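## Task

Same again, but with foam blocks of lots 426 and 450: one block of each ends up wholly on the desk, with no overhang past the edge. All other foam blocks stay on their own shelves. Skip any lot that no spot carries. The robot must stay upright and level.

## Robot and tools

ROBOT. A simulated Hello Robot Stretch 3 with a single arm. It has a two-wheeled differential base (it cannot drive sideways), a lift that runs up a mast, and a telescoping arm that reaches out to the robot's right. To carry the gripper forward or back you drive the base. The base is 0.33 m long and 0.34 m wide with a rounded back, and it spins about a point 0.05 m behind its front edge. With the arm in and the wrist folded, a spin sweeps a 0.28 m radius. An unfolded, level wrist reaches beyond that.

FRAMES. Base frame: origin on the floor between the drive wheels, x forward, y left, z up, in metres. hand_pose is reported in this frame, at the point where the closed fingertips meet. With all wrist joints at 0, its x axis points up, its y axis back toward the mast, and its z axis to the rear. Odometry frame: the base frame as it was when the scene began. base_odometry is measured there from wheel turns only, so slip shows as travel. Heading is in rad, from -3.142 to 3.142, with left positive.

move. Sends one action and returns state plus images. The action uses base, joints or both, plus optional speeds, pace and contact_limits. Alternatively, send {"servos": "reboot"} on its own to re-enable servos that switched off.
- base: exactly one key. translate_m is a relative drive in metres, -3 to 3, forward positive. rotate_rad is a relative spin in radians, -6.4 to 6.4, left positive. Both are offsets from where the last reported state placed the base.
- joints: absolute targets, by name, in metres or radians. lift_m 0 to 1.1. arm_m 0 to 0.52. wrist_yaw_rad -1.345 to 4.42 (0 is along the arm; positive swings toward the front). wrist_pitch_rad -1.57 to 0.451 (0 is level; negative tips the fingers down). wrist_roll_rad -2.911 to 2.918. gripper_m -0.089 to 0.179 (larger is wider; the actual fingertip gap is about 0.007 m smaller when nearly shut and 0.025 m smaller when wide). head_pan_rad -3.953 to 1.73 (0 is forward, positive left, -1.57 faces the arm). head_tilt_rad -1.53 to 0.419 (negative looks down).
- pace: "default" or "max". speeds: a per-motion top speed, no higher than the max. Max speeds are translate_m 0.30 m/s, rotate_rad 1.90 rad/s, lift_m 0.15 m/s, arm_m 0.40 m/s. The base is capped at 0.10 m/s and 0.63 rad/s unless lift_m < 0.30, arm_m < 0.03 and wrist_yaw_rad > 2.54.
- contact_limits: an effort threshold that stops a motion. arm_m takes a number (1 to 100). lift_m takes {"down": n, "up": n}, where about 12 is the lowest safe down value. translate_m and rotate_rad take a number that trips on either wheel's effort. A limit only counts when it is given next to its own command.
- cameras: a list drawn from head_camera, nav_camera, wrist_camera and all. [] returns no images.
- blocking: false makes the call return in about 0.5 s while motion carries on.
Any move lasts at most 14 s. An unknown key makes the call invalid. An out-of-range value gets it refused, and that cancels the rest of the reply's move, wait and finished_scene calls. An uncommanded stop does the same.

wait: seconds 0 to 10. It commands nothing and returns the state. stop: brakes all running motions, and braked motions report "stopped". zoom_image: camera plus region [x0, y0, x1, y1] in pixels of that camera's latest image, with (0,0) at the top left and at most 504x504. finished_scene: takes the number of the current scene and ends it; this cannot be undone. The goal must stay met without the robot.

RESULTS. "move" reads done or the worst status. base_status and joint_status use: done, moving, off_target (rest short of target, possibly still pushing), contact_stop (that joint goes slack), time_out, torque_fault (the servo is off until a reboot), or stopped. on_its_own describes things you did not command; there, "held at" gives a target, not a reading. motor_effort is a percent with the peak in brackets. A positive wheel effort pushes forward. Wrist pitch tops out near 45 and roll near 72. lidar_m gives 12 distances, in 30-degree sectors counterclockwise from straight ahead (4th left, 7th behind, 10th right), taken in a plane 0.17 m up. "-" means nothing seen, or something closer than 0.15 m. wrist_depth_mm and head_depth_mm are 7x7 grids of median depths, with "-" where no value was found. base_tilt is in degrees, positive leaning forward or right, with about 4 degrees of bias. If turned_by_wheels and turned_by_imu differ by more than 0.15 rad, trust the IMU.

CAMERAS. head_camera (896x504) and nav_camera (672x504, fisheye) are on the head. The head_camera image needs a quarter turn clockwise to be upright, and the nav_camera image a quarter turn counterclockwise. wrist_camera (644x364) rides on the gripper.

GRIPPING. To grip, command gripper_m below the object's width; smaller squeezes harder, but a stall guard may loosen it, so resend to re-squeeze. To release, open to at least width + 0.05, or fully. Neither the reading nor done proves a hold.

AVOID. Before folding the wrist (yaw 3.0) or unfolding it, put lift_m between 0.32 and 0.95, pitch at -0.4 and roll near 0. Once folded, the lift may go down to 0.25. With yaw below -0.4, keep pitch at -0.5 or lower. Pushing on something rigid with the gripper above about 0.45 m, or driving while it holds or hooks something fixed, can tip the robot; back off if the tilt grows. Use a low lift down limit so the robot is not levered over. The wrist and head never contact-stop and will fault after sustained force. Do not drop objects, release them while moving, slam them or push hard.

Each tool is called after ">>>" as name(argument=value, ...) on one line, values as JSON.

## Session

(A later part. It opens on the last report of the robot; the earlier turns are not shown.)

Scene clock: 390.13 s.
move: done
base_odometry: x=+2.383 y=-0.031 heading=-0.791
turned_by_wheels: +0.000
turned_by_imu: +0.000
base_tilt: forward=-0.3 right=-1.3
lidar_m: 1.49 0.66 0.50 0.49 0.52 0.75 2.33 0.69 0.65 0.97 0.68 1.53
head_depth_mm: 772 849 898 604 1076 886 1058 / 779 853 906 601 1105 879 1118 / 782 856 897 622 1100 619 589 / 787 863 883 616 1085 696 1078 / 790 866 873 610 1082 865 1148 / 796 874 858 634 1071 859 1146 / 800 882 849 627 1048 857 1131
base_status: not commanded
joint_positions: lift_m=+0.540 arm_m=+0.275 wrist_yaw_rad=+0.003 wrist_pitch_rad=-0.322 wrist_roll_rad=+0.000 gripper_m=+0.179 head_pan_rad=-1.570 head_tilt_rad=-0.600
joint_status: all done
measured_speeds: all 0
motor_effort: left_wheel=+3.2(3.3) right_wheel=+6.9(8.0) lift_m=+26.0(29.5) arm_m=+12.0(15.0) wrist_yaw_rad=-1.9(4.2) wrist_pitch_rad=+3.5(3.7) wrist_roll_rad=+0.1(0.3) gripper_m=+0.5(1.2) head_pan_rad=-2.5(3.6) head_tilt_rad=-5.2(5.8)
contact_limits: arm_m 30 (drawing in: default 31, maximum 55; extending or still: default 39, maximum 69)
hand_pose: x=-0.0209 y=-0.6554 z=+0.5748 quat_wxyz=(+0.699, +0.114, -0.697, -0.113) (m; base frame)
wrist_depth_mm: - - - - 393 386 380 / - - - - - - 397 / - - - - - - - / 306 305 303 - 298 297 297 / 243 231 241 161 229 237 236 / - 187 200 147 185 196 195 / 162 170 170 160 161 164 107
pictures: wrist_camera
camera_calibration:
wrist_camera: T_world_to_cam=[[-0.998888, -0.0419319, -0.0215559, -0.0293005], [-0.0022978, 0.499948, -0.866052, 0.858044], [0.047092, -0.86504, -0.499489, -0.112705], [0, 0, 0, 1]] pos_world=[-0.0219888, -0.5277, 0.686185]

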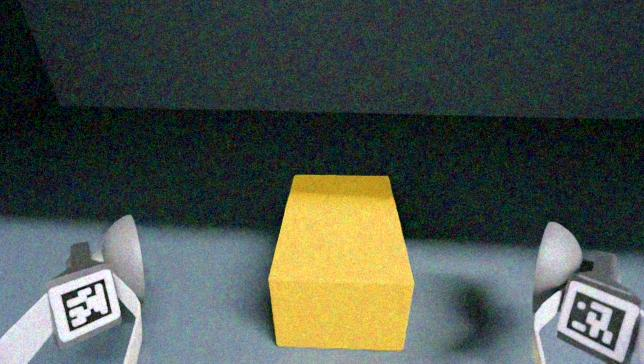

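>>> move(joints={"arm_m":0.29}, contact_limits={"arm_m":30}, cameras=[])

>>> move(joints={"gripper_m":0.03}, cameras=[])

>>> move(joints={"lift_m":0.62}, cameras=["wrist_camera"])

>>> move(joints={"arm_m":0.0}, cameras=["wrist_camera"])

Scene clock: 397.30 s.
move: done
base_odometry: x=+2.383 y=-0.031 heading=-0.791
turned_by_wheels: +0.000
turned_by_imu: +0.000
base_tilt: forward=-0.4 right=-1.2
lidar_m: 1.49 0.66 0.50 0.49 0.52 0.74 2.33 0.69 0.65 0.96 0.68 1.53
head_depth_mm: 775 848 899 603 1072 883 1057 / 779 853 906 599 1108 878 1113 / 781 861 901 621 1099 628 603 / 787 862 884 616 1082 707 1112 / 791 868 872 610 1078 866 1147 / 795 876 859 633 1068 858 1148 / 802 880 846 628 1047 855 1131
base_status: not commanded
joint_positions: lift_m=+0.540 arm_m=+0.290 wrist_yaw_rad=+0.003 wrist_pitch_rad=-0.322 wrist_roll_rad=+0.000 gripper_m=+0.179 head_pan_rad=-1.570 head_tilt_rad=-0.600
joint_status: all done
measured_speeds: all 0
motor_effort: left_wheel=+2.7(3.3) right_wheel=+7.6(7.7) lift_m=+24.9(25.0) arm_m=+12.5(14.2) wrist_yaw_rad=-3.3(4.4) wrist_pitch_rad=+3.5(3.6) wrist_roll_rad=+0.1(0.3) gripper_m=+0.3(1.1) head_pan_rad=-3.2(3.2) head_tilt_rad=-4.6(5.5)
contact_limits: arm_m 30 (drawing in: default 31, maximum 55; extending or still: default 39, maximum 69)
hand_pose: x=-0.0209 y=-0.6704 z=+0.5748 quat_wxyz=(+0.699, +0.114, -0.697, -0.113) (m; base frame)
wrist_depth_mm: - - 397 390 385 373 366 / - - - - - 394 389 / - - - - - - - / 307 303 302 316 299 297 296 / 244 231 240 161 229 236 236 / - 187 199 140 184 197 195 / 162 171 169 136 160 164 107
pictures: none
No camera images: "cameras" was empty.

Scene clock: 399.33 s.
move: done
base_odometry: x=+2.383 y=-0.031 heading=-0.791
turned_by_wheels: +0.000
turned_by_imu: +0.000
base_tilt: forward=-0.3 right=-1.1
lidar_m: 1.49 0.66 0.50 0.49 0.52 0.75 2.33 0.69 0.65 0.97 0.68 1.52
head_depth_mm: 777 848 901 605 1075 886 1061 / 780 855 903 598 1105 881 1120 / 781 862 898 622 1096 627 602 / 787 862 883 617 1085 708 1109 / 791 869 871 609 1077 863 1151 / 793 874 858 634 1073 860 1144 / 800 883 847 629 1054 857 1129
base_status: not commanded
joint_positions: lift_m=+0.540 arm_m=+0.290 wrist_yaw_rad=+0.003 wrist_pitch_rad=-0.322 wrist_roll_rad=+0.000 gripper_m=+0.031 head_pan_rad=-1.570 head_tilt_rad=-0.600
joint_status: all done
measured_speeds: all 0
motor_effort: left_wheel=+3.0(3.7) right_wheel=+6.9(8.2) lift_m=+28.9(28.9) arm_m=+10.0(12.8) wrist_yaw_rad=-2.3(4.9) wrist_pitch_rad=+3.5(3.7) wrist_roll_rad=+0.0(0.3) gripper_m=-10.8(84.2) head_pan_rad=-2.1(3.5) head_tilt_rad=-4.3(5.2)
contact_limits: arm_m 30 (drawing in: default 31, maximum 55; extending or still: default 39, maximum 69)
hand_pose: x=-0.0209 y=-0.6704 z=+0.5748 quat_wxyz=(+0.699, +0.114, -0.697, -0.113) (m; base frame)
wrist_depth_mm: - - 395 389 389 373 365 / - - - - - 394 389 / - - - - - - - / 308 304 301 315 299 295 296 / 242 242 231 161 159 237 235 / 202 200 128 139 130 197 197 / 177 166 161 136 142 163 168
pictures: none
No camera images: "cameras" was empty.

Scene clock: 400.90 s.
move: done
base_odometry: x=+2.383 y=-0.031 heading=-0.791
turned_by_wheels: +0.000
turned_by_imu: +0.000
base_tilt: forward=-0.3 right=-1.1
lidar_m: 1.49 0.66 0.50 0.49 0.52 0.74 2.32 0.69 0.65 0.97 0.68 1.52
head_depth_mm: 776 852 895 603 1070 886 1059 / 777 850 906 600 1101 880 462 / 784 859 899 621 1093 563 1109 / 786 864 885 614 1085 587 1129 / 791 868 875 610 1079 860 1156 / 795 874 860 634 1074 858 1146 / 802 880 848 626 1053 858 1134
base_status: not commanded
joint_positions: lift_m=+0.620 arm_m=+0.290 wrist_yaw_rad=+0.003 wrist_pitch_rad=-0.322 wrist_roll_rad=+0.000 gripper_m=+0.031 head_pan_rad=-1.570 head_tilt_rad=-0.600
joint_status: all done
measured_speeds: all 0
motor_effort: left_wheel=+3.1(3.4) right_wheel=+7.1(8.2) lift_m=+29.1(32.3) arm_m=+8.4(10.4) wrist_yaw_rad=-3.0(4.0) wrist_pitch_rad=+3.5(3.7) wrist_roll_rad=+0.2(0.3) gripper_m=-10.5(10.9) head_pan_rad=-2.9(3.5) head_tilt_rad=-4.5(5.1)
contact_limits: arm_m 30 (drawing in: default 31, maximum 55; extending or still: default 39, maximum 69)
hand_pose: x=-0.0209 y=-0.6704 z=+0.6548 quat_wxyz=(+0.699, +0.114, -0.697, -0.113) (m; base frame)
wrist_depth_mm: - - 399 391 384 376 364 / - - - - - 398 390 / - - - - - - - / - - - - - - - / - - 153 161 154 - - / 308 306 128 139 130 299 297 / 261 105 246 136 141 258 256
pictures: wrist_camera
camera_calibration:
wrist_camera: T_world_to_cam=[[-0.998897, -0.041709, -0.0215445, -0.0280928], [-0.00219638, 0.499953, -0.86605, 0.93483], [0.0468933, -0.865048, -0.499493, -0.0857264], [0, 0, 0, 1]] pos_world=[-0.0219886, -0.5427, 0.766185]

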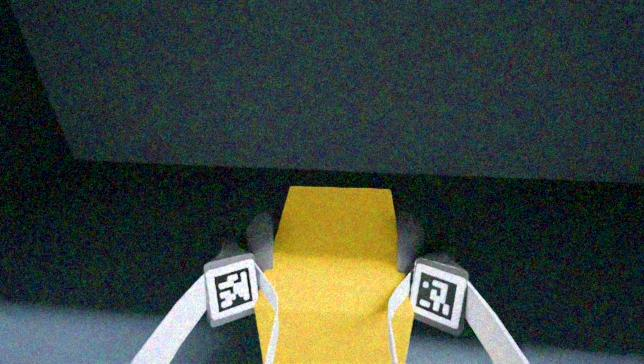

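Scene clock: 404.27 s.
move: done
base_odometry: x=+2.383 y=-0.031 heading=-0.791
turned_by_wheels: +0.000
turned_by_imu: +0.000
base_tilt: forward=-0.4 right=-1.2
lidar_m: 1.49 0.66 0.50 0.49 0.52 0.74 2.32 0.69 0.65 0.97 0.68 1.53
head_depth_mm: 773 849 897 604 1072 888 1051 / 777 855 904 602 1101 881 1143 / 785 856 902 621 1094 874 1131 / 789 863 890 617 1085 871 619 / 792 868 870 609 1081 864 1130 / 794 873 861 634 1073 861 1149 / 800 883 847 628 1049 854 1134
base_status: not commanded
joint_positions: lift_m=+0.620 arm_m=+0.001 wrist_yaw_rad=+0.003 wrist_pitch_rad=-0.322 wrist_roll_rad=+0.000 gripper_m=+0.031 head_pan_rad=-1.570 head_tilt_rad=-0.600
joint_status: all done
measured_speeds: all 0
motor_effort: left_wheel=+2.8(3.3) right_wheel=+7.3(7.9) lift_m=+25.8(29.9) arm_m=-11.9(13.6) wrist_yaw_rad=-3.2(4.4) wrist_pitch_rad=+3.6(3.7) wrist_roll_rad=+0.1(0.3) gripper_m=-10.8(11.1) head_pan_rad=-2.4(3.2) head_tilt_rad=-4.1(4.8)
hand_pose: x=-0.0209 y=-0.3810 z=+0.6548 quat_wxyz=(+0.699, +0.114, -0.697, -0.113) (m; base frame)
wrist_depth_mm: - - - - - - 615 / - - - - - - 662 / - - - - - - 603 / - - - - - - - / - - 153 162 154 - - / - - 128 139 130 329 321 / - - 128 136 131 694 -
pictures: wrist_camera
camera_calibration:
wrist_camera: T_world_to_cam=[[-0.998897, -0.041709, -0.0215445, -0.0160222], [-0.00219638, 0.499953, -0.86605, 0.790144], [0.0468933, -0.865048, -0.499493, 0.164618], [0, 0, 0, 1]] pos_world=[-0.0219886, -0.2533, 0.766185]

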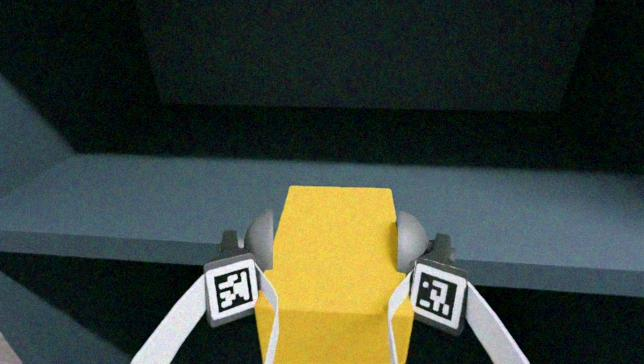

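>>> move(base={"translate_m":0.92}, joints={"lift_m":0.85}, cameras=[])

>>> move(base={"rotate_rad":-1.598}, cameras=["wrist_camera"])

Scene clock: 431.70 s.
move: done
base_odometry: x=+3.030 y=-0.685 heading=-0.791
turned_by_wheels: +0.000
turned_by_imu: +0.000
base_tilt: forward=-0.3 right=-1.1
lidar_m: 0.58 0.58 0.45 0.44 0.46 0.66 2.24 1.37 0.72 1.85 0.78 0.60
head_depth_mm: 2699 2888 3165 2536 1745 1270 1241 / 2699 2981 3261 2503 1858 1486 - / 2762 3000 3271 2459 1859 495 337 / 2758 2996 3283 2463 1834 312 303 / 2737 3013 3154 2458 1824 1423 1226 / 1910 2007 2100 2163 1800 1454 1218 / 1386 1427 1478 1535 1582 1434 1210
base_status: done
joint_positions: lift_m=+0.850 arm_m=+0.001 wrist_yaw_rad=+0.003 wrist_pitch_rad=-0.322 wrist_roll_rad=+0.000 gripper_m=+0.031 head_pan_rad=-1.570 head_tilt_rad=-0.600
joint_status: all done
measured_speeds: all 0
motor_effort: left_wheel=+1.6(9.2) right_wheel=+8.9(13.9) lift_m=+29.1(31.8) arm_m=-0.4(9.9) wrist_yaw_rad=-3.3(4.4) wrist_pitch_rad=+3.4(3.7) wrist_roll_rad=+0.1(0.4) gripper_m=-10.5(11.2) head_pan_rad=-2.1(3.0) head_tilt_rad=-2.3(4.6)
hand_pose: x=-0.0209 y=-0.3810 z=+0.8848 quat_wxyz=(+0.699, +0.114, -0.697, -0.113) (m; base frame)
wrist_depth_mm: - - - - - - - / - - - - - - - / - - - - - - - / - - - - - - - / - - 158 161 160 - - / - - 128 140 130 - - / - 97 140 136 141 - -
pictures: none
No camera images: "cameras" was empty.

Scene clock: 435.33 s.
move: done
base_odometry: x=+3.030 y=-0.685 heading=-2.388
turned_by_wheels: -1.598
turned_by_imu: -1.572
base_tilt: forward=-0.5 right=-1.2
lidar_m: 1.91 0.79 0.60 0.58 0.59 0.45 0.44 0.46 0.66 2.09 1.38 0.72
head_depth_mm: 1514 1449 1395 1338 1286 1241 1214 / 2466 2294 2150 2031 1760 1495 - / 3458 3752 3477 2494 1866 496 337 / 3496 3766 3683 2451 1839 312 304 / 3406 3718 3388 2431 1829 1421 1218 / 1991 2114 2350 2287 1825 1449 1215 / 1889 1989 1850 1565 1680 1438 1214
base_status: done
joint_positions: lift_m=+0.850 arm_m=+0.001 wrist_yaw_rad=+0.002 wrist_pitch_rad=-0.322 wrist_roll_rad=+0.000 gripper_m=+0.031 head_pan_rad=-1.570 head_tilt_rad=-0.600
joint_status: not commanded
measured_speeds: all 0
motor_effort: left_wheel=+8.1(12.4) right_wheel=-9.9(13.0) lift_m=+29.2(29.9) arm_m=-6.5(6.5) wrist_yaw_rad=-2.1(4.0) wrist_pitch_rad=+3.6(3.7) wrist_roll_rad=+0.0(0.3) gripper_m=-10.3(11.2) head_pan_rad=-1.7(2.5) head_tilt_rad=-3.0(3.7)
hand_pose: x=-0.0209 y=-0.3810 z=+0.8848 quat_wxyz=(+0.698, +0.114, -0.697, -0.113) (m; base frame)
wrist_depth_mm: - - - - - - - / - - - - - - - / - - - - - - - / - - - - - - - / - - 159 161 161 - - / - - 128 139 130 - 549 / - 97 140 136 140 - 545
pictures: wrist_camera
camera_calibration:
wrist_camera: T_world_to_cam=[[-0.998898, -0.0416598, -0.0216314, -0.010968], [-0.00209662, 0.499957, -0.866048, 0.989337], [0.0468941, -0.865048, -0.499493, 0.279502], [0, 0, 0, 1]] pos_world=[-0.0219887, -0.2533, 0.996185]

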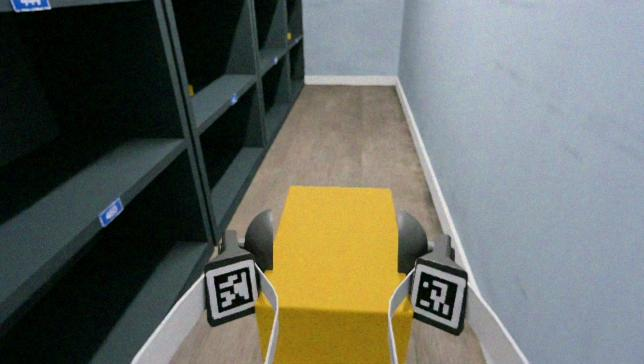

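>>> move(base={"rotate_rad":0.1}, cameras=[])

>>> move(base={"translate_m":1.0}, joints={"head_pan_rad":-0.3,"head_tilt_rad":-0.5}, cameras=["head_camera"])

Scene clock: 446.73 s.
move: done
base_odometry: x=+3.030 y=-0.685 heading=-2.289
turned_by_wheels: +0.100
turned_by_imu: +0.098
base_tilt: forward=-0.3 right=-1.3
lidar_m: 1.47 0.73 0.59 0.58 0.54 0.44 0.44 0.48 0.74 1.44 0.72 0.74
head_depth_mm: 2541 2255 2008 1816 1665 1430 1316 / 3358 3706 3499 2472 1871 1485 - / 3427 3773 3737 2479 1854 495 337 / 3454 3702 3420 2455 1842 313 304 / 1993 2195 2422 2384 1834 1427 1214 / 1934 2015 1974 1979 1700 1457 1217 / 1154 1246 1393 1476 1634 1406 1212
base_status: done
joint_positions: lift_m=+0.850 arm_m=+0.001 wrist_yaw_rad=+0.002 wrist_pitch_rad=-0.322 wrist_roll_rad=+0.000 gripper_m=+0.031 head_pan_rad=-1.570 head_tilt_rad=-0.600
joint_status: not commanded
measured_speeds: all 0
motor_effort: left_wheel=-7.6(11.4) right_wheel=+8.7(11.0) lift_m=+28.8(29.4) arm_m=-10.3(12.6) wrist_yaw_rad=-2.6(4.1) wrist_pitch_rad=+3.5(3.6) wrist_roll_rad=+0.1(0.3) gripper_m=-10.8(11.2) head_pan_rad=-1.7(2.1) head_tilt_rad=-2.6(3.5)
hand_pose: x=-0.0210 y=-0.3810 z=+0.8848 quat_wxyz=(+0.698, +0.114, -0.697, -0.113) (m; base frame)
wrist_depth_mm: - - - - - - - / - - - - - - - / - - - - - - - / - - - - - - - / - - 159 161 161 - - / - - 128 139 130 - - / - 97 139 136 141 - -
pictures: none
No camera images: "cameras" was empty.

Scene clock: 457.87 s.
move: done
base_odometry: x=+2.372 y=-1.438 heading=-2.289
turned_by_wheels: +0.000
turned_by_imu: +0.000
base_tilt: forward=-0.3 right=-1.2
lidar_m: 1.10 0.54 0.44 0.44 0.48 0.74 1.42 1.55 0.59 0.58 2.35 2.09
head_depth_mm: 2057 2233 2340 2677 2115 1636 1326 / 2026 2190 2332 2572 2106 1617 1317 / 1999 2162 2341 2546 2083 1607 1312 / 1968 2107 2296 2476 2074 1591 1306 / 1940 2081 2263 2476 2057 1595 1295 / 1904 2042 2235 2437 2038 1590 1292 / 1870 2019 2157 2313 1932 1576 1291
base_status: done
joint_positions: lift_m=+0.850 arm_m=+0.001 wrist_yaw_rad=+0.002 wrist_pitch_rad=-0.322 wrist_roll_rad=+0.000 gripper_m=+0.031 head_pan_rad=-0.300 head_tilt_rad=-0.500
joint_status: all done
measured_speeds: all 0
motor_effort: left_wheel=+0.4(8.9) right_wheel=+9.9(13.9) lift_m=+28.3(29.8) arm_m=+6.0(10.9) wrist_yaw_rad=-2.4(4.2) wrist_pitch_rad=+3.5(3.7) wrist_roll_rad=+0.1(0.4) gripper_m=-10.4(11.3) head_pan_rad=-3.1(5.2) head_tilt_rad=+3.5(7.2)
hand_pose: x=-0.0210 y=-0.3810 z=+0.8848 quat_wxyz=(+0.698, +0.114, -0.697, -0.113) (m; base frame)
wrist_depth_mm: - - - - 294 280 268 / - - - - 315 299 287 / - - - - 339 321 307 / - - - - 362 345 329 / - - 159 161 161 373 351 / - - 128 140 130 393 382 / - 106 140 136 131 - -
pictures: head_camera (sideways)
camera_calibration:
head_camera: T_world_to_cam=[[-0.426512, 0.0835301, -0.900617, 1.18998], [0.322032, 0.944501, -0.064907, 0.0821669], [0.845212, -0.317711, -0.42974, 0.509758], [0, 0, 0, 1]] pos_world=[0.0502279, -0.0150502, 1.29612]

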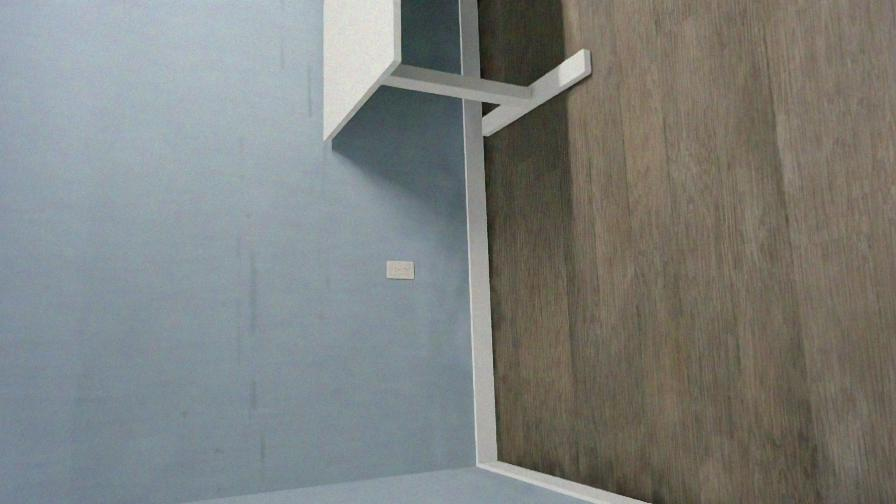

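>>> move(base={"rotate_rad":-0.1}, cameras=[])

>>> move(base={"translate_m":1.07}, cameras=[])

>>> move(base={"rotate_rad":1.598}, cameras=[])

>>> move(base={"translate_m":-1.2}, joints={"head_pan_rad":-1.57,"head_tilt_rad":-0.5}, cameras=["head_camera","nav_camera"])

Scene clock: 468.17 s.
move: done
base_odometry: x=+2.372 y=-1.438 heading=-2.389
turned_by_wheels: -0.100
turned_by_imu: -0.098
base_tilt: forward=-0.3 right=-1.1
lidar_m: 1.44 0.59 0.45 0.44 0.46 0.65 1.42 1.49 0.60 0.58 2.35 2.09
head_depth_mm: 2172 2361 2461 2789 2122 1619 1330 / 2107 2298 2390 2676 2091 1609 1320 / 2051 2219 2389 2629 2087 1605 1310 / 2009 2165 2377 2567 2072 1601 1307 / 1949 2075 2300 2474 2051 1591 1298 / 1906 2039 2244 2409 2031 1582 1293 / 1850 2004 2158 2339 2022 1571 1292
base_status: done
joint_positions: lift_m=+0.850 arm_m=+0.001 wrist_yaw_rad=+0.002 wrist_pitch_rad=-0.322 wrist_roll_rad=+0.000 gripper_m=+0.031 head_pan_rad=-0.300 head_tilt_rad=-0.500
joint_status: not commanded
measured_speeds: all 0
motor_effort: left_wheel=+7.8(12.0) right_wheel=-9.3(10.9) lift_m=+29.1(29.1) arm_m=+11.4(12.0) wrist_yaw_rad=-3.7(3.7) wrist_pitch_rad=+3.6(3.7) wrist_roll_rad=+0.0(0.3) gripper_m=-10.6(11.0) head_pan_rad=-2.9(3.7) head_tilt_rad=+3.6(4.0)
hand_pose: x=-0.0210 y=-0.3810 z=+0.8848 quat_wxyz=(+0.698, +0.114, -0.697, -0.113) (m; base frame)
wrist_depth_mm: - - - 304 297 289 281 / - - - 325 317 311 302 / - - - 354 340 334 324 / - - - 376 367 360 348 / - - 159 161 159 385 378 / - - 128 140 130 - - / - 106 140 136 131 - -
pictures: none
No camera images: "cameras" was empty.

Scene clock: 480.00 s.
move: done
base_odometry: x=+1.591 y=-2.170 heading=-2.389
turned_by_wheels: +0.000
turned_by_imu: -0.001
base_tilt: forward=-0.4 right=-1.2
lidar_m: 1.27 0.52 0.40 0.39 0.41 0.58 1.86 1.20 1.52 3.85 1.28 1.30
head_depth_mm: 1170 1273 1408 1535 1759 1631 1328 / 1136 1239 1354 1509 1694 1615 1320 / 1102 1195 1318 1446 1617 1608 1310 / 1077 1164 1274 1403 1558 1587 1306 / 1046 1128 1234 1352 1504 1587 1296 / 1020 1102 1202 1310 1449 1537 1291 / 995 1075 1164 1275 1401 1506 1287
base_status: done
joint_positions: lift_m=+0.850 arm_m=+0.001 wrist_yaw_rad=+0.002 wrist_pitch_rad=-0.322 wrist_roll_rad=+0.000 gripper_m=+0.031 head_pan_rad=-0.300 head_tilt_rad=-0.500
joint_status: not commanded
measured_speeds: all 0
motor_effort: left_wheel=+8.2(12.5) right_wheel=+1.1(10.6) lift_m=+27.3(29.1) arm_m=+12.7(13.6) wrist_yaw_rad=-1.4(3.9) wrist_pitch_rad=+3.6(3.7) wrist_roll_rad=+0.0(0.4) gripper_m=-10.6(11.3) head_pan_rad=-2.8(3.7) head_tilt_rad=+0.7(3.9)
hand_pose: x=-0.0210 y=-0.3810 z=+0.8848 quat_wxyz=(+0.698, +0.114, -0.697, -0.113) (m; base frame)
wrist_depth_mm: - - - - - - - / - - - - - - - / - - - - - - - / - - - - - - - / - - 159 162 161 - - / - - 128 140 130 - - / - 106 140 136 141 - -
pictures: none
No camera images: "cameras" was empty.

Scene clock: 483.63 s.
move: done
base_odometry: x=+1.591 y=-2.170 heading=-0.791
turned_by_wheels: +1.598
turned_by_imu: +1.572
base_tilt: forward=-0.3 right=-1.2
lidar_m: 0.38 0.41 0.58 1.96 1.34 1.54 3.87 1.28 1.30 1.22 0.52 0.39
head_depth_mm: 320 350 384 427 483 552 644 / 312 339 373 413 463 527 612 / 304 330 361 399 446 506 582 / 296 321 350 386 429 484 554 / 289 313 340 374 415 466 530 / 287 305 331 362 401 448 507 / 283 297 322 352 388 432 486
base_status: done
joint_positions: lift_m=+0.850 arm_m=+0.001 wrist_yaw_rad=+0.002 wrist_pitch_rad=-0.322 wrist_roll_rad=+0.000 gripper_m=+0.031 head_pan_rad=-0.300 head_tilt_rad=-0.500
joint_status: not commanded
measured_speeds: all 0
motor_effort: left_wheel=-9.3(13.4) right_wheel=+8.7(12.7) lift_m=+27.8(28.6) arm_m=+4.1(13.4) wrist_yaw_rad=-2.5(4.2) wrist_pitch_rad=+3.5(3.7) wrist_roll_rad=+0.3(0.3) gripper_m=-10.7(11.3) head_pan_rad=-2.9(3.6) head_tilt_rad=+0.7(1.8)
hand_pose: x=-0.0210 y=-0.3810 z=+0.8848 quat_wxyz=(+0.698, +0.114, -0.697, -0.113) (m; base frame)
wrist_depth_mm: - - 939 - - - - / - - - - - - - / - - - - - - - / - - - - - - - / - - 156 161 161 - - / - - 128 140 130 - - / - - 128 136 141 - -
pictures: none
No camera images: "cameras" was empty.

Scene clock: 496.77 s.
move: done
base_odometry: x=+0.747 y=-1.317 heading=-0.791
turned_by_wheels: +0.000
turned_by_imu: -0.001
base_tilt: forward=-0.4 right=-1.3
lidar_m: 1.57 1.66 1.11 1.09 1.15 1.65 2.71 0.74 0.77 0.76 1.26 1.61
head_depth_mm: 974 1051 1141 1224 956 734 596 / 981 1057 1144 1223 950 727 607 / 984 1059 1152 1234 944 722 311 / 989 1066 1162 1241 934 511 288 / 992 1074 1169 1244 923 715 614 / 999 1081 1176 1259 920 710 614 / 1003 1086 1183 1300 1395 707 628
base_status: done
joint_positions: lift_m=+0.850 arm_m=+0.001 wrist_yaw_rad=+0.002 wrist_pitch_rad=-0.322 wrist_roll_rad=+0.000 gripper_m=+0.031 head_pan_rad=-1.570 head_tilt_rad=-0.500
joint_status: all done
measured_speeds: all 0
motor_effort: left_wheel=-3.4(12.8) right_wheel=-8.2(11.4) lift_m=+27.5(28.4) arm_m=-12.3(13.0) wrist_yaw_rad=-3.0(4.3) wrist_pitch_rad=+3.5(3.7) wrist_roll_rad=+0.0(0.5) gripper_m=-10.4(11.3) head_pan_rad=+3.6(4.6) head_tilt_rad=-1.5(3.6)
hand_pose: x=-0.0210 y=-0.3810 z=+0.8848 quat_wxyz=(+0.698, +0.114, -0.697, -0.113) (m; base frame)
wrist_depth_mm: - - - - - - - / - - - - - - - / - - - - - - - / - - - - - - - / - - 153 161 154 - - / - - 128 139 130 - - / - - 128 136 131 - -
pictures: head_camera (sideways), nav_camera (sideways)
camera_calibration:
head_camera: T_world_to_cam=[[-0.0466262, 0.43212, -0.90061, 1.18768], [0.997505, -0.0277097, -0.0649379, 0.0780455], [-0.0530166, -0.90139, -0.429749, 0.515209], [0, 0, 0, 1]] pos_world=[0.00484087, -0.0466535, 1.29612]
nav_camera: T_world_to_cam=[[0.0173533, -0.455822, 0.889902, -1.11509], [-0.999791, -0.0175206, 0.0105219, 0.0426183], [0.0107955, -0.889898, -0.456031, 0.546633], [0, 0, 0, 1]] pos_world=[0.0560588, -0.0210905, 1.24116]

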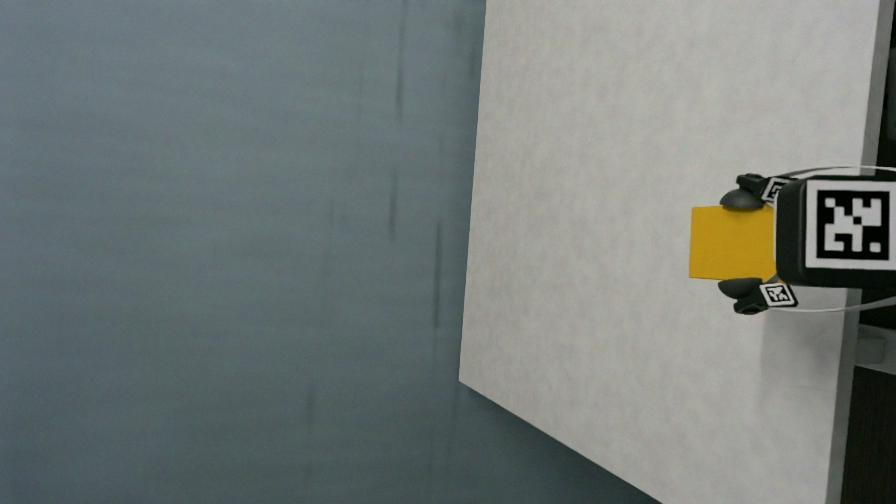

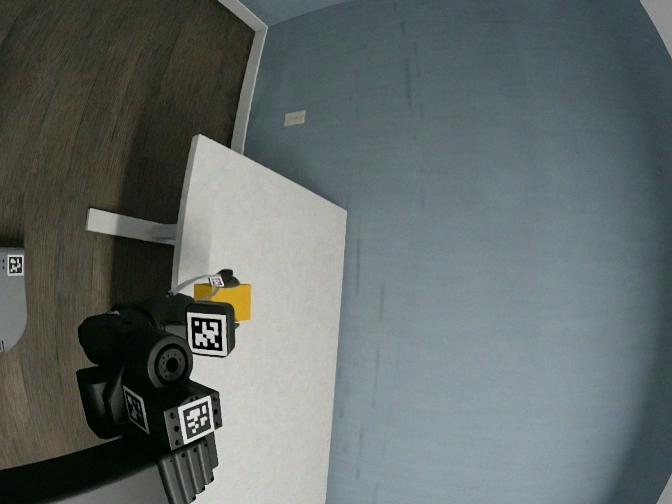

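>>> move(joints={"arm_m":0.2}, cameras=[])

>>> move(joints={"lift_m":0.755}, cameras=[])

>>> move(joints={"lift_m":0.708}, speeds={"lift_m":0.03}, contact_limits={"lift_m":{"down":14}}, cameras=["nav_camera","wrist_camera"])

Scene clock: 508.93 s.
move: done
base_odometry: x=+0.747 y=-1.317 heading=-0.791
turned_by_wheels: +0.000
turned_by_imu: +0.000
base_tilt: forward=-0.2 right=-1.3
lidar_m: 1.57 1.66 1.11 1.09 1.15 1.65 2.71 0.74 0.77 0.76 1.27 1.61
head_depth_mm: 971 1052 1144 1224 959 306 - / 979 1052 1142 1225 388 352 591 / 981 1064 1154 1234 375 361 604 / 989 1063 1165 1243 468 384 616 / 997 1077 1167 1246 927 716 616 / 995 1078 1176 1260 919 710 614 / 999 1087 1182 1302 1402 708 625
base_status: not commanded
joint_positions: lift_m=+0.850 arm_m=+0.200 wrist_yaw_rad=+0.002 wrist_pitch_rad=-0.322 wrist_roll_rad=+0.000 gripper_m=+0.031 head_pan_rad=-1.570 head_tilt_rad=-0.500
joint_status: all done
measured_speeds: all 0
motor_effort: left_wheel=-4.0(4.0) right_wheel=-7.6(8.6) lift_m=+26.8(27.7) arm_m=+12.4(14.4) wrist_yaw_rad=-2.2(3.9) wrist_pitch_rad=+3.6(3.7) wrist_roll_rad=+0.2(0.3) gripper_m=-10.9(11.1) head_pan_rad=+3.7(4.0) head_tilt_rad=-2.2(3.1)
hand_pose: x=-0.0210 y=-0.5804 z=+0.8848 quat_wxyz=(+0.698, +0.114, -0.697, -0.113) (m; base frame)
wrist_depth_mm: - - - - - - - / - - - - - - - / - - - - - - - / - - - - - - - / - - 153 161 154 - - / - - 128 140 130 - - / - - 128 136 131 - -
pictures: none
No camera images: "cameras" was empty.

Scene clock: 510.63 s.
move: done
base_odometry: x=+0.747 y=-1.317 heading=-0.791
turned_by_wheels: +0.000
turned_by_imu: +0.000
base_tilt: forward=-0.3 right=-1.3
lidar_m: 1.57 1.66 1.11 1.09 1.15 1.65 2.70 0.74 0.77 0.76 1.27 1.61
head_depth_mm: 973 1047 1142 1229 957 732 580 / 981 1057 1150 1230 949 424 355 / 985 1063 1147 1232 942 407 403 / 988 1065 1166 1241 930 505 426 / 991 1069 1169 1241 922 693 612 / 996 1082 1169 1263 920 712 613 / 1002 1090 1180 1296 1401 706 627
base_status: not commanded
joint_positions: lift_m=+0.755 arm_m=+0.200 wrist_yaw_rad=+0.002 wrist_pitch_rad=-0.322 wrist_roll_rad=+0.000 gripper_m=+0.031 head_pan_rad=-1.570 head_tilt_rad=-0.500
joint_status: all done
measured_speeds: all 0
motor_effort: left_wheel=-3.5(3.8) right_wheel=-7.8(8.6) lift_m=+23.7(26.5) arm_m=+10.6(12.5) wrist_yaw_rad=-2.2(3.8) wrist_pitch_rad=+3.5(3.7) wrist_roll_rad=+0.2(0.3) gripper_m=-10.7(11.1) head_pan_rad=+3.0(4.0) head_tilt_rad=-3.0(3.3)
hand_pose: x=-0.0210 y=-0.5804 z=+0.7898 quat_wxyz=(+0.698, +0.114, -0.697, -0.113) (m; base frame)
wrist_depth_mm: - - - - - - - / - - - - - - - / - - - - - - - / - - - - - - - / - - 153 161 154 - - / - - 128 140 130 - - / - - 128 136 131 - -
pictures: none
No camera images: "cameras" was empty.

Scene clock: 512.63 s.
move: done
base_odometry: x=+0.747 y=-1.317 heading=-0.791
turned_by_wheels: +0.000
turned_by_imu: +0.000
base_tilt: forward=-0.3 right=-1.3
lidar_m: 1.57 1.66 1.11 1.09 1.16 1.65 2.71 0.74 0.77 0.76 1.27 1.61
head_depth_mm: 972 1053 1142 1222 955 733 595 / 976 1056 1150 1220 950 730 385 / 981 1063 1151 1236 941 723 417 / 987 1063 1164 1241 936 526 442 / 990 1074 1167 1247 926 715 615 / 1000 1082 1175 1269 918 710 611 / 1006 1091 1187 1298 1396 707 624
base_status: not commanded
joint_positions: lift_m=+0.708 arm_m=+0.200 wrist_yaw_rad=+0.001 wrist_pitch_rad=-0.261 wrist_roll_rad=+0.000 gripper_m=+0.031 head_pan_rad=-1.570 head_tilt_rad=-0.500
joint_status: all done
measured_speeds: all 0
motor_effort: left_wheel=-3.4(3.9) right_wheel=-7.5(8.7) lift_m=+16.0(27.6) arm_m=+7.6(10.2) wrist_yaw_rad=-1.0(3.3) wrist_pitch_rad=-7.5(7.9) wrist_roll_rad=+0.1(0.4) gripper_m=-10.5(11.0) head_pan_rad=+3.7(3.9) head_tilt_rad=-3.4(3.6)
contact_limits: lift_m down 14 (down: maximum 72; up: maximum 65)
hand_pose: x=-0.0213 y=-0.5863 z=+0.7572 quat_wxyz=(+0.702, +0.093, -0.701, -0.092) (m; base frame)
wrist_depth_mm: - - - - - - - / - - - - - - - / - - - - - - - / - - - - - - - / - - 152 157 151 - - / - - 128 139 126 - - / - - 125 130 125 - -
pictures: nav_camera (sideways), wrist_camera
camera_calibration:
nav_camera: T_world_to_cam=[[0.017399, -0.45582, 0.889902, -1.1151], [-0.999789, -0.0176301, 0.0105171, 0.0426224], [0.0108952, -0.889897, -0.456031, 0.546627], [0, 0, 0, 1]] pos_world=[0.0560594, -0.0210907, 1.24116]
wrist_camera: T_world_to_cam=[[-0.998959, -0.0414081, -0.0191446, -0.0244056], [-0.00138662, 0.447023, -0.894521, 0.971888], [0.0455985, -0.893563, -0.446615, -0.018537], [0, 0, 0, 1]] pos_world=[-0.0221873, -0.452031, 0.860629]

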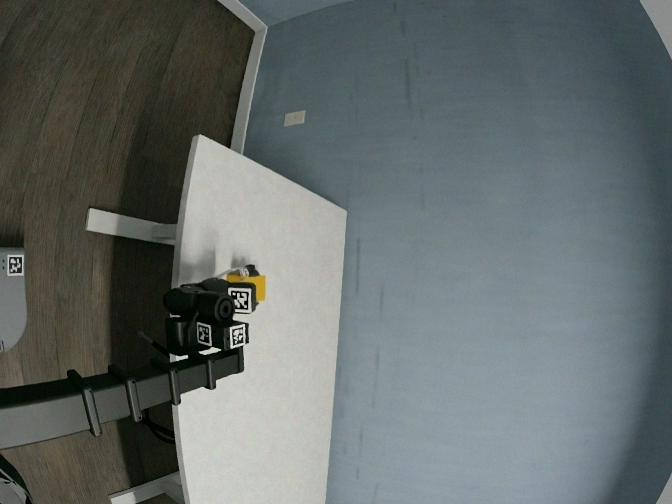

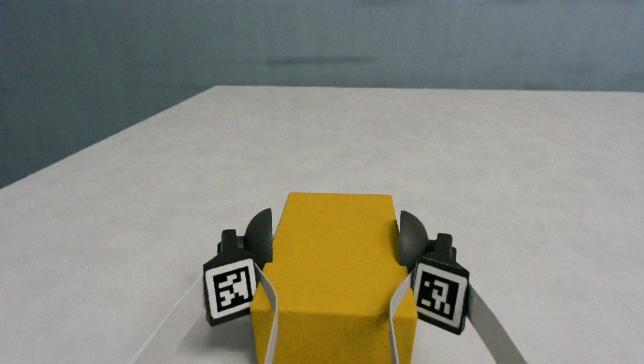

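>>> move(joints={"lift_m":0.715}, cameras=[])

>>> move(joints={"gripper_m":0.179}, cameras=[])

>>> move(joints={"lift_m":0.88}, cameras=[])

>>> move(joints={"arm_m":0.0,"head_pan_rad":-2.0}, cameras=["nav_camera","wrist_camera"])

Scene clock: 518.23 s.
move: done
base_odometry: x=+0.747 y=-1.317 heading=-0.791
turned_by_wheels: +0.000
turned_by_imu: +0.000
base_tilt: forward=-0.3 right=-1.2
lidar_m: 1.57 1.66 1.11 1.09 1.15 1.65 2.70 0.74 0.77 0.76 1.27 1.61
head_depth_mm: 977 1052 1139 1232 959 731 595 / 979 1053 1146 1222 948 730 381 / 985 1063 1157 1229 938 455 413 / 988 1066 1166 1235 936 523 440 / 991 1071 1167 1246 930 713 614 / 1002 1077 1174 1259 919 711 615 / 1002 1086 1184 1296 1401 706 627
base_status: not commanded
joint_positions: lift_m=+0.715 arm_m=+0.200 wrist_yaw_rad=+0.001 wrist_pitch_rad=-0.283 wrist_roll_rad=+0.000 gripper_m=+0.031 head_pan_rad=-1.570 head_tilt_rad=-0.500
joint_status: all done
measured_speeds: all 0
motor_effort: left_wheel=-3.4(3.9) right_wheel=-6.8(7.8) lift_m=+27.7(28.0) arm_m=+2.6(3.8) wrist_yaw_rad=-1.9(2.3) wrist_pitch_rad=-3.5(7.6) wrist_roll_rad=+0.4(0.4) gripper_m=-10.6(11.0) head_pan_rad=+3.6(3.7) head_tilt_rad=-3.6(4.1)
hand_pose: x=-0.0213 y=-0.5843 z=+0.7589 quat_wxyz=(+0.700, +0.100, -0.700, -0.100) (m; base frame)
wrist_depth_mm: - - - - - - - / - - - - - - - / - - - - - - - / - - - - - - - / - - 153 158 151 - - / - - 128 140 126 - - / - - - 131 125 - -
pictures: none
No camera images: "cameras" was empty.

Scene clock: 520.27 s.
move: done
base_odometry: x=+0.747 y=-1.317 heading=-0.791
turned_by_wheels: +0.000
turned_by_imu: +0.000
base_tilt: forward=-0.4 right=-1.2
lidar_m: 1.57 1.66 1.11 1.09 1.15 1.65 2.71 0.74 0.77 0.76 1.26 1.61
head_depth_mm: 972 1047 1138 1230 953 732 595 / 984 1055 1146 1220 948 729 381 / 982 1061 1159 1234 940 456 412 / 990 1066 1160 1240 935 524 441 / 991 1083 1169 1244 925 691 614 / 1000 1076 1178 1257 919 712 615 / 1001 1080 1187 1311 1403 705 627
base_status: not commanded
joint_positions: lift_m=+0.715 arm_m=+0.200 wrist_yaw_rad=+0.001 wrist_pitch_rad=-0.313 wrist_roll_rad=+0.000 gripper_m=+0.179 head_pan_rad=-1.570 head_tilt_rad=-0.500
joint_status: all done
measured_speeds: all 0
motor_effort: left_wheel=-3.6(4.1) right_wheel=-6.2(7.2) lift_m=+23.7(27.9) arm_m=-0.2(3.1) wrist_yaw_rad=-0.4(2.4) wrist_pitch_rad=+1.9(3.7) wrist_roll_rad=+0.0(0.3) gripper_m=+0.4(84.2) head_pan_rad=+3.1(3.6) head_tilt_rad=-3.3(4.5)
hand_pose: x=-0.0213 y=-0.5814 z=+0.7520 quat_wxyz=(+0.699, +0.111, -0.698, -0.110) (m; base frame)
wrist_depth_mm: - - - - - - - / - - - - - - - / - - - - - - - / - - - - - - - / - 143 - 153 152 - - / - 126 - 131 126 - - / - - - 134 132 - 105
pictures: none
No camera images: "cameras" was empty.

Scene clock: 522.60 s.
move: done
base_odometry: x=+0.747 y=-1.317 heading=-0.791
turned_by_wheels: +0.000
turned_by_imu: +0.000
base_tilt: forward=-0.4 right=-1.1
lidar_m: 1.57 1.67 1.11 1.09 1.15 1.65 2.70 0.74 0.77 0.76 1.27 1.61
head_depth_mm: 975 1050 1138 1223 882 - 579 / 975 1054 1145 1223 353 346 608 / 981 1063 1159 1231 349 368 604 / 988 1065 1166 1243 438 380 616 / 996 1073 1172 1236 888 713 614 / 1000 1080 1177 1261 918 712 612 / 998 1087 1184 1298 1400 706 626
base_status: not commanded
joint_positions: lift_m=+0.880 arm_m=+0.200 wrist_yaw_rad=+0.001 wrist_pitch_rad=-0.313 wrist_roll_rad=+0.000 gripper_m=+0.179 head_pan_rad=-1.570 head_tilt_rad=-0.500
joint_status: all done
measured_speeds: all 0
motor_effort: left_wheel=-3.5(4.2) right_wheel=-6.3(7.2) lift_m=+28.9(33.3) arm_m=-3.0(3.1) wrist_yaw_rad=-1.7(2.8) wrist_pitch_rad=+2.1(2.1) wrist_roll_rad=+0.2(0.4) gripper_m=+0.7(1.0) head_pan_rad=+2.9(3.6) head_tilt_rad=-4.0(4.9)
hand_pose: x=-0.0213 y=-0.5813 z=+0.9168 quat_wxyz=(+0.699, +0.111, -0.698, -0.110) (m; base frame)
wrist_depth_mm: - - - - - - - / - - - - - - - / - - - - - - - / - - - - - - - / - 143 - - - - - / 122 126 - - - - - / - - - - - - 105
pictures: none
No camera images: "cameras" was empty.

Scene clock: 525.30 s.
move: done
base_odometry: x=+0.747 y=-1.317 heading=-0.791
turned_by_wheels: +0.000
turned_by_imu: +0.000
base_tilt: forward=-0.2 right=-1.2
lidar_m: 1.57 1.66 1.11 1.09 1.15 1.65 2.71 0.74 0.77 0.76 1.27 1.61
head_depth_mm: 1206 1319 1459 1381 961 755 1360 / 1154 1255 1384 1371 950 729 - / 1107 1199 1316 1346 943 725 - / 1064 1153 1262 1322 938 717 - / 1017 1102 1200 1257 928 692 - / 983 1059 1154 1226 921 716 566 / 949 1022 1105 1169 910 673 -
base_status: not commanded
joint_positions: lift_m=+0.880 arm_m=+0.001 wrist_yaw_rad=+0.001 wrist_pitch_rad=-0.313 wrist_roll_rad=+0.000 gripper_m=+0.179 head_pan_rad=-2.003 head_tilt_rad=-0.500
joint_status: all done
measured_speeds: all 0
motor_effort: left_wheel=-3.5(4.1) right_wheel=-6.6(7.1) lift_m=+26.1(29.9) arm_m=-12.2(14.0) wrist_yaw_rad=-1.9(2.7) wrist_pitch_rad=+2.1(2.1) wrist_roll_rad=+0.0(0.3) gripper_m=+0.7(1.1) head_pan_rad=+3.5(5.4) head_tilt_rad=-4.2(5.1)
hand_pose: x=-0.0213 y=-0.3819 z=+0.9168 quat_wxyz=(+0.699, +0.111, -0.698, -0.110) (m; base frame)
wrist_depth_mm: - - - - - - - / - - - - - - - / - - - - - - - / - - - - - - - / - 146 - - - - - / 118 126 - - - - - / - - - - - - 105
pictures: nav_camera (sideways), wrist_camera
camera_calibration:
nav_camera: T_world_to_cam=[[-0.175377, -0.421262, 0.889821, -1.11378], [-0.915055, 0.403192, 0.0105299, 0.0420192], [-0.363205, -0.812388, -0.456189, 0.549197], [0, 0, 0, 1]] pos_world=[0.0425896, -0.0399724, 1.24116]
wrist_camera: T_world_to_cam=[[-0.998963, -0.0402732, -0.0212238, -0.0105625], [-0.00138593, 0.492906, -0.870081, 1.01841], [0.0455023, -0.86915, -0.492451, 0.286734], [0, 0, 0, 1]] pos_world=[-0.0221872, -0.253191, 1.02708]

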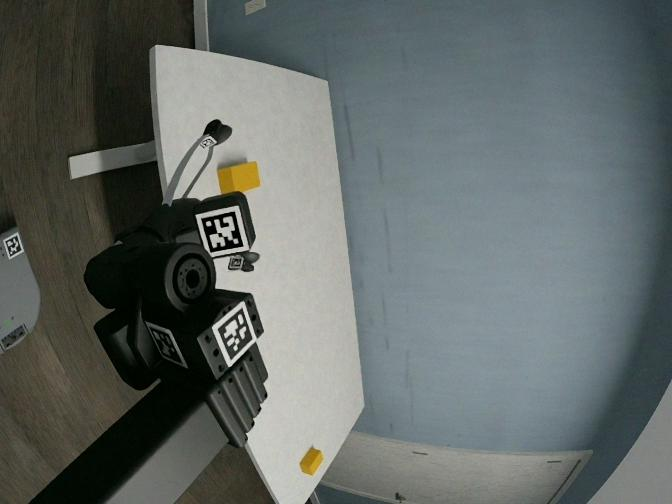

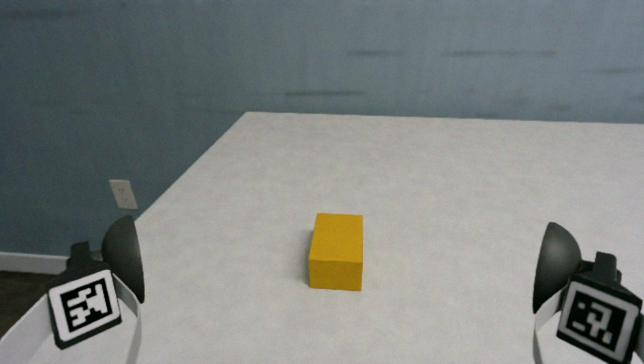

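Both blocks are on the desk.

>>> finished_scene(scene=3)

The scene is finished: the task was done.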